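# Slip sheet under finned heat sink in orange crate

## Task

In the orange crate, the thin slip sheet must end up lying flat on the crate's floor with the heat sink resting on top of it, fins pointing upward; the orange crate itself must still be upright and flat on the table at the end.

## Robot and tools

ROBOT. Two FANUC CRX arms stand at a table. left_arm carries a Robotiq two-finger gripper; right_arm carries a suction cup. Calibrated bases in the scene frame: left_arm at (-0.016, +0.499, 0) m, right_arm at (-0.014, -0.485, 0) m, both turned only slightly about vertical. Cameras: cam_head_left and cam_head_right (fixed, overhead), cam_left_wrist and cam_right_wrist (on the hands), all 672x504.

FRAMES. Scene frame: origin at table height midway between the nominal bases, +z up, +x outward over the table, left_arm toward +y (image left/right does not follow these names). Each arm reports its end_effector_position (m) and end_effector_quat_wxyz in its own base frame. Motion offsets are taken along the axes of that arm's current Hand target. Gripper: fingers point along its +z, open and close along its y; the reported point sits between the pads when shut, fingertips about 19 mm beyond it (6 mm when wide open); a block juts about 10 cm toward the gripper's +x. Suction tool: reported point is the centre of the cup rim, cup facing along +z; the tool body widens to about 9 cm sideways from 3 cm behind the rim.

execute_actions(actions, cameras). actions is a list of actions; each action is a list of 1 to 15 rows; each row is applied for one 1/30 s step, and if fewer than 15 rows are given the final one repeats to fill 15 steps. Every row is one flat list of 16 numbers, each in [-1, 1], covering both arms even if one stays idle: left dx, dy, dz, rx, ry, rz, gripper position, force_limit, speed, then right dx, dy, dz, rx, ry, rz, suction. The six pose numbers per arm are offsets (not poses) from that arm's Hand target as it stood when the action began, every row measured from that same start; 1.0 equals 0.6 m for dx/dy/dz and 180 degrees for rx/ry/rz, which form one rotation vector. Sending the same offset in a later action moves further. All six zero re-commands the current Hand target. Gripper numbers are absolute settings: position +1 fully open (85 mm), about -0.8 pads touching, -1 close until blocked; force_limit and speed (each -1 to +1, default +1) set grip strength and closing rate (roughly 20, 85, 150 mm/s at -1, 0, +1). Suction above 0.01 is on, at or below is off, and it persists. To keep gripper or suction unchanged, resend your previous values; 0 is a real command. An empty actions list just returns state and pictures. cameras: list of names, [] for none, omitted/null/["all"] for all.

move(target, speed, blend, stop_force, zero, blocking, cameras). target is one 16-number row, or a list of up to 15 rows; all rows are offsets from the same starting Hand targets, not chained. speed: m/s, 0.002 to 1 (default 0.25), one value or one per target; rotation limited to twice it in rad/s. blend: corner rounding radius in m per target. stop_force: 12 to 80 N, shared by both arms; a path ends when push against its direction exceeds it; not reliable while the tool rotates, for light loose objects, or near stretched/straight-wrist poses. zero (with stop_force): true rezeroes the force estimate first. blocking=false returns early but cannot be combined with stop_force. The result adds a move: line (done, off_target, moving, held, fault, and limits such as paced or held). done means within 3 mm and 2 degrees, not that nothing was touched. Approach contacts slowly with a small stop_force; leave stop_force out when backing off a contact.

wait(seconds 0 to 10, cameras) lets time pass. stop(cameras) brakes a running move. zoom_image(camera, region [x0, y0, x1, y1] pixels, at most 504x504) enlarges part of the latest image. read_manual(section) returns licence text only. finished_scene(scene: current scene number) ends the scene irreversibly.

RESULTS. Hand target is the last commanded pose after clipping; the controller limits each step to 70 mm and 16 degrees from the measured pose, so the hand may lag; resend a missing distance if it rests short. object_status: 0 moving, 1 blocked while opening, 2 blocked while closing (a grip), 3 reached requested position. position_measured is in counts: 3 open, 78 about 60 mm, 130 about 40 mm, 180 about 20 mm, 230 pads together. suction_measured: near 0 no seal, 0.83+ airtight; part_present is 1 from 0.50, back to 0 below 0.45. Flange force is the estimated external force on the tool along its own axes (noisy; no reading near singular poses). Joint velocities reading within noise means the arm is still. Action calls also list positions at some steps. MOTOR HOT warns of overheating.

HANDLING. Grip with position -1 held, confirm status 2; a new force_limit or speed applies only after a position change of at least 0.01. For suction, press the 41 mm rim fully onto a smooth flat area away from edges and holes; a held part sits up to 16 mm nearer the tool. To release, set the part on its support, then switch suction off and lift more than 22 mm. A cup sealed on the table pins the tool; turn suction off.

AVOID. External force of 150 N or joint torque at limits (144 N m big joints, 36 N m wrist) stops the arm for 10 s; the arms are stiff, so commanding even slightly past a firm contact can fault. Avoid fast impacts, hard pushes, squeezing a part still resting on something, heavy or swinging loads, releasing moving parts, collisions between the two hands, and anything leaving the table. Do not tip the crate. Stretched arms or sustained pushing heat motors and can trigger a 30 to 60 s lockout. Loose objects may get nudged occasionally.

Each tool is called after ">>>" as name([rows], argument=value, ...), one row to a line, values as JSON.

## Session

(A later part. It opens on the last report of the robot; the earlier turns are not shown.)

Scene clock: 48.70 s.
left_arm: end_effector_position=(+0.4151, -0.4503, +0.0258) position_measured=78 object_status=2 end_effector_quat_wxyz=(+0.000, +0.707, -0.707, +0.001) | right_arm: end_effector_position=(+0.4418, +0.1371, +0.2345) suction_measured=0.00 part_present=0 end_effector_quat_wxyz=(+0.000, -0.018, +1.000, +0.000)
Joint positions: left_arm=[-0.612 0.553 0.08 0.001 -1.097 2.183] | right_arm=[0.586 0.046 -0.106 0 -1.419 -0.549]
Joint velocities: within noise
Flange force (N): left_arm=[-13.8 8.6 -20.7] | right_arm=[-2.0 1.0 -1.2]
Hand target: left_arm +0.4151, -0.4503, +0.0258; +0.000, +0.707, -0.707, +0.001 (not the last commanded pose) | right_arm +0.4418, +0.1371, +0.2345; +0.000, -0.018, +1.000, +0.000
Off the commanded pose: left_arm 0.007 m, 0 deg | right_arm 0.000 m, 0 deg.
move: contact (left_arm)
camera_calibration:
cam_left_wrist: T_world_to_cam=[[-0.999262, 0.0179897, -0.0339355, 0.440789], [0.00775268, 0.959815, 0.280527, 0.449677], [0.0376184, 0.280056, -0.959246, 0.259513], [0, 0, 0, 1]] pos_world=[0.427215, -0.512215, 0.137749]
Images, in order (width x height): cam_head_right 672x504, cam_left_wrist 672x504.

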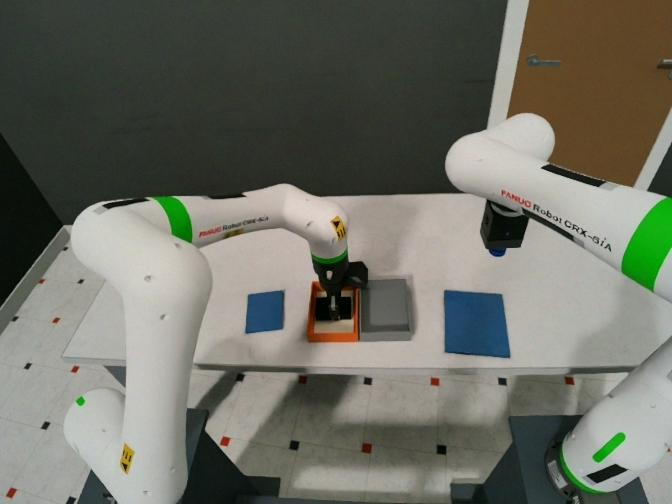

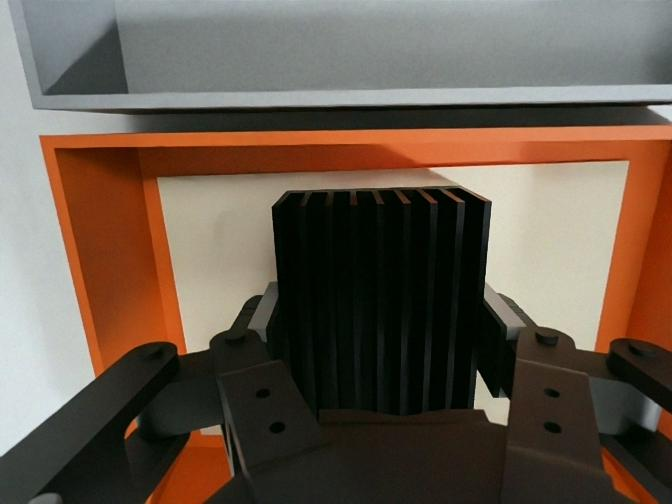

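>>> move([
  [0,0,-0.001,0,0,0,-1,-0.8,-1,0,0,0,0,0,0,0],
  [0,0,-0.001,0,0,0,0.9,-0.8,-1,0,0,0,0,0,0,0],
], speed=0.05, cameras=["cam_left_wrist"])

>>> move([
  [0,0,-0.15,0,0,0,0.9,-0.8,-1,0,0,0,0,0,0,0],
  [-0.1,0,-0.3,0,0,0,0.9,-0.8,-1,0,0,0,0,0,0,0],
], speed=[0.08,0.2], blend=[0.02,0])

>>> zoom_image(camera="cam_head_left", region=[290, 270, 380, 350])

>>> zoom_image(camera="cam_left_wrist", region=[180, 0, 600, 300])

Scene clock: 51.10 s.
left_arm: end_effector_position=(+0.4151, -0.4503, +0.0264) position_measured=16 object_status=0 end_effector_quat_wxyz=(+0.000, +0.707, -0.707, +0.001) | right_arm: end_effector_position=(+0.4418, +0.1371, +0.2345) suction_measured=0.00 part_present=0 end_effector_quat_wxyz=(+0.000, -0.018, +1.000, +0.000)
Joint positions: left_arm=[-0.612 0.552 0.08 0.001 -1.098 2.183] | right_arm=[0.586 0.046 -0.106 0 -1.419 -0.549]
Joint velocities: within noise
Flange force (N): left_arm=[-11.9 8.1 -4.5] | right_arm=[-1.9 1.1 -1.8]
Hand target: left_arm +0.4151, -0.4503, +0.0264; +0.000, +0.707, -0.707, +0.001 | right_arm +0.4418, +0.1371, +0.2345; +0.000, -0.018, +1.000, +0.000
Off the commanded pose: left_arm 0.000 m, 0 deg | right_arm 0.000 m, 0 deg.
move: done
camera_calibration:
cam_left_wrist: T_world_to_cam=[[-0.999265, 0.0180553, -0.0338103, 0.440827], [0.00785071, 0.959814, 0.280528, 0.449466], [0.0375166, 0.280057, -0.95925, 0.260132], [0, 0, 0, 1]] pos_world=[0.427215, -0.512215, 0.138348]
Images, in order (width x height): cam_left_wrist 672x504.

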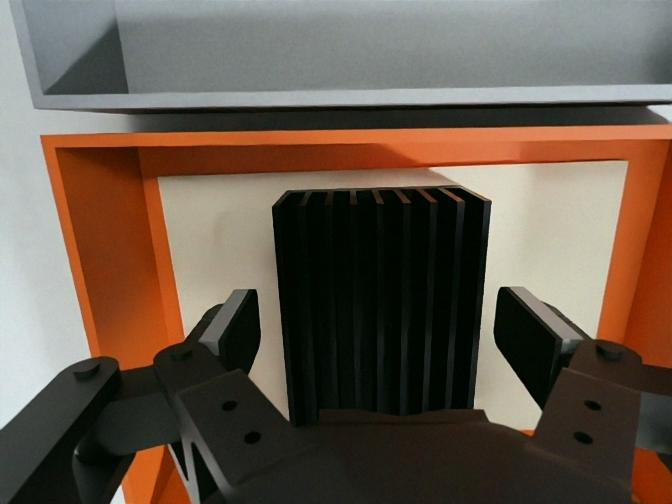

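Scene clock: 53.10 s.
left_arm: end_effector_position=(+0.4150, -0.3900, +0.2062) position_measured=16 object_status=3 end_effector_quat_wxyz=(+0.000, +0.707, -0.707, +0.000) | right_arm: end_effector_position=(+0.4418, +0.1371, +0.2345) suction_measured=0.00 part_present=0 end_effector_quat_wxyz=(+0.000, -0.018, +1.000, +0.000)
Joint positions: left_arm=[-0.524 0.317 0.186 0.001 -1.439 2.095] | right_arm=[0.586 0.046 -0.106 0 -1.419 -0.549]
Joint velocities: within noise
Flange force (N): left_arm=[-11.1 8.5 -0.2] | right_arm=[-1.4 1.3 -1.1]
Hand target: left_arm +0.4150, -0.3900, +0.2063; +0.000, +0.707, -0.707, +0.001 | right_arm +0.4418, +0.1371, +0.2345; +0.000, -0.018, +1.000, +0.000
Off the commanded pose: left_arm 0.000 m, 0 deg | right_arm 0.000 m, 0 deg.
move: done
camera_calibration:
cam_left_wrist: T_world_to_cam=[[-0.999265, 0.0180634, -0.0338072, 0.445722], [0.00785116, 0.959752, 0.28074, 0.341151], [0.0375176, 0.280269, -0.959188, 0.415825], [0, 0, 0, 1]] pos_world=[0.427115, -0.452014, 0.318148]
cam_right_wrist: T_world_to_cam=[[0.0765186, -0.996883, -0.0191933, 0.112761], [-0.88866, -0.0769155, 0.45207, 0.324224], [-0.452138, -0.0175355, -0.891776, 0.488189], [0, 0, 0, 1]] pos_world=[0.500225, 0.145909, 0.290947]

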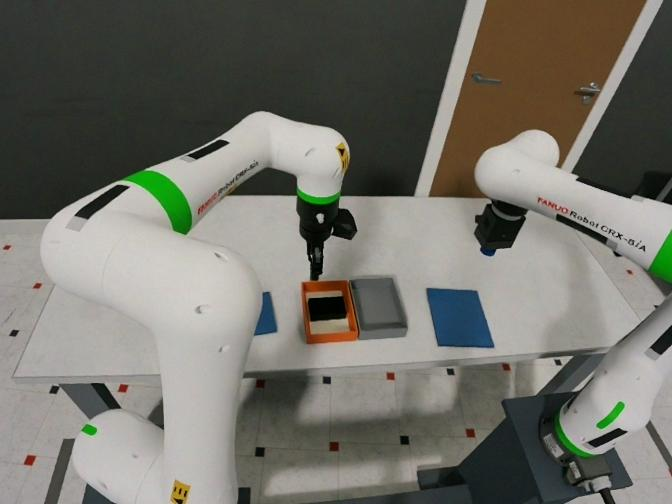

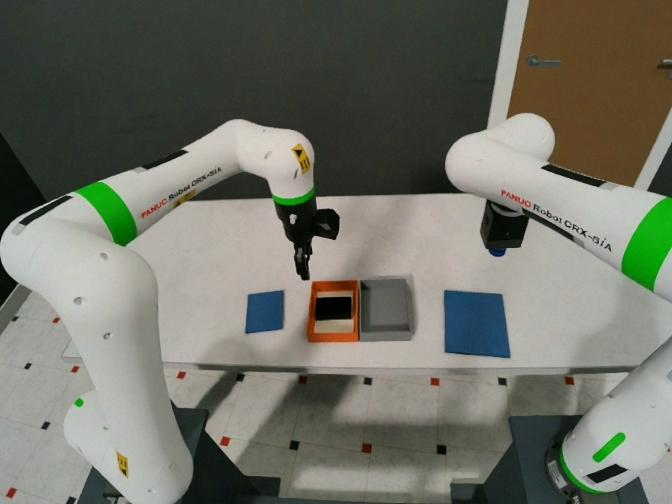

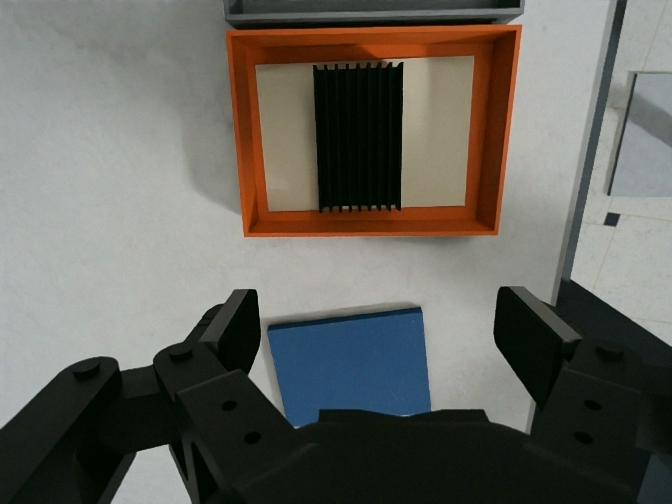

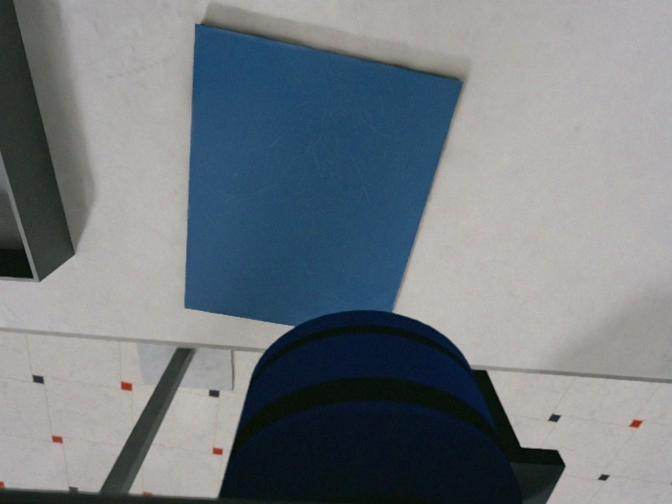

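Scaled by 5.600 from the camera's 672x504 image, which has a finer 960x720 frame.

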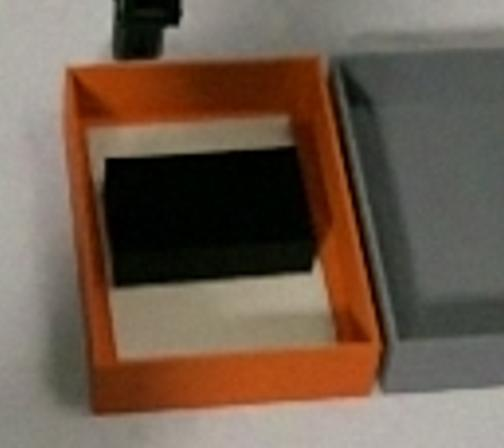

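Scaled by 1.200 from the camera's 672x504 image, which has a finer 960x720 frame.

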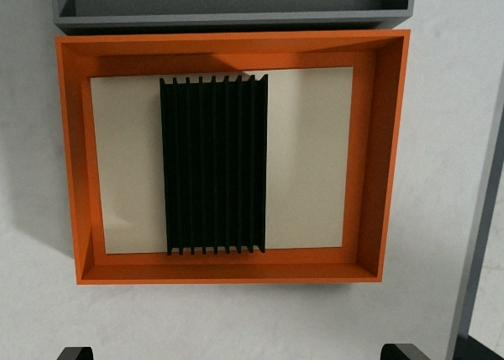

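>>> finished_scene(scene=1)

The scene is finished: the task was done.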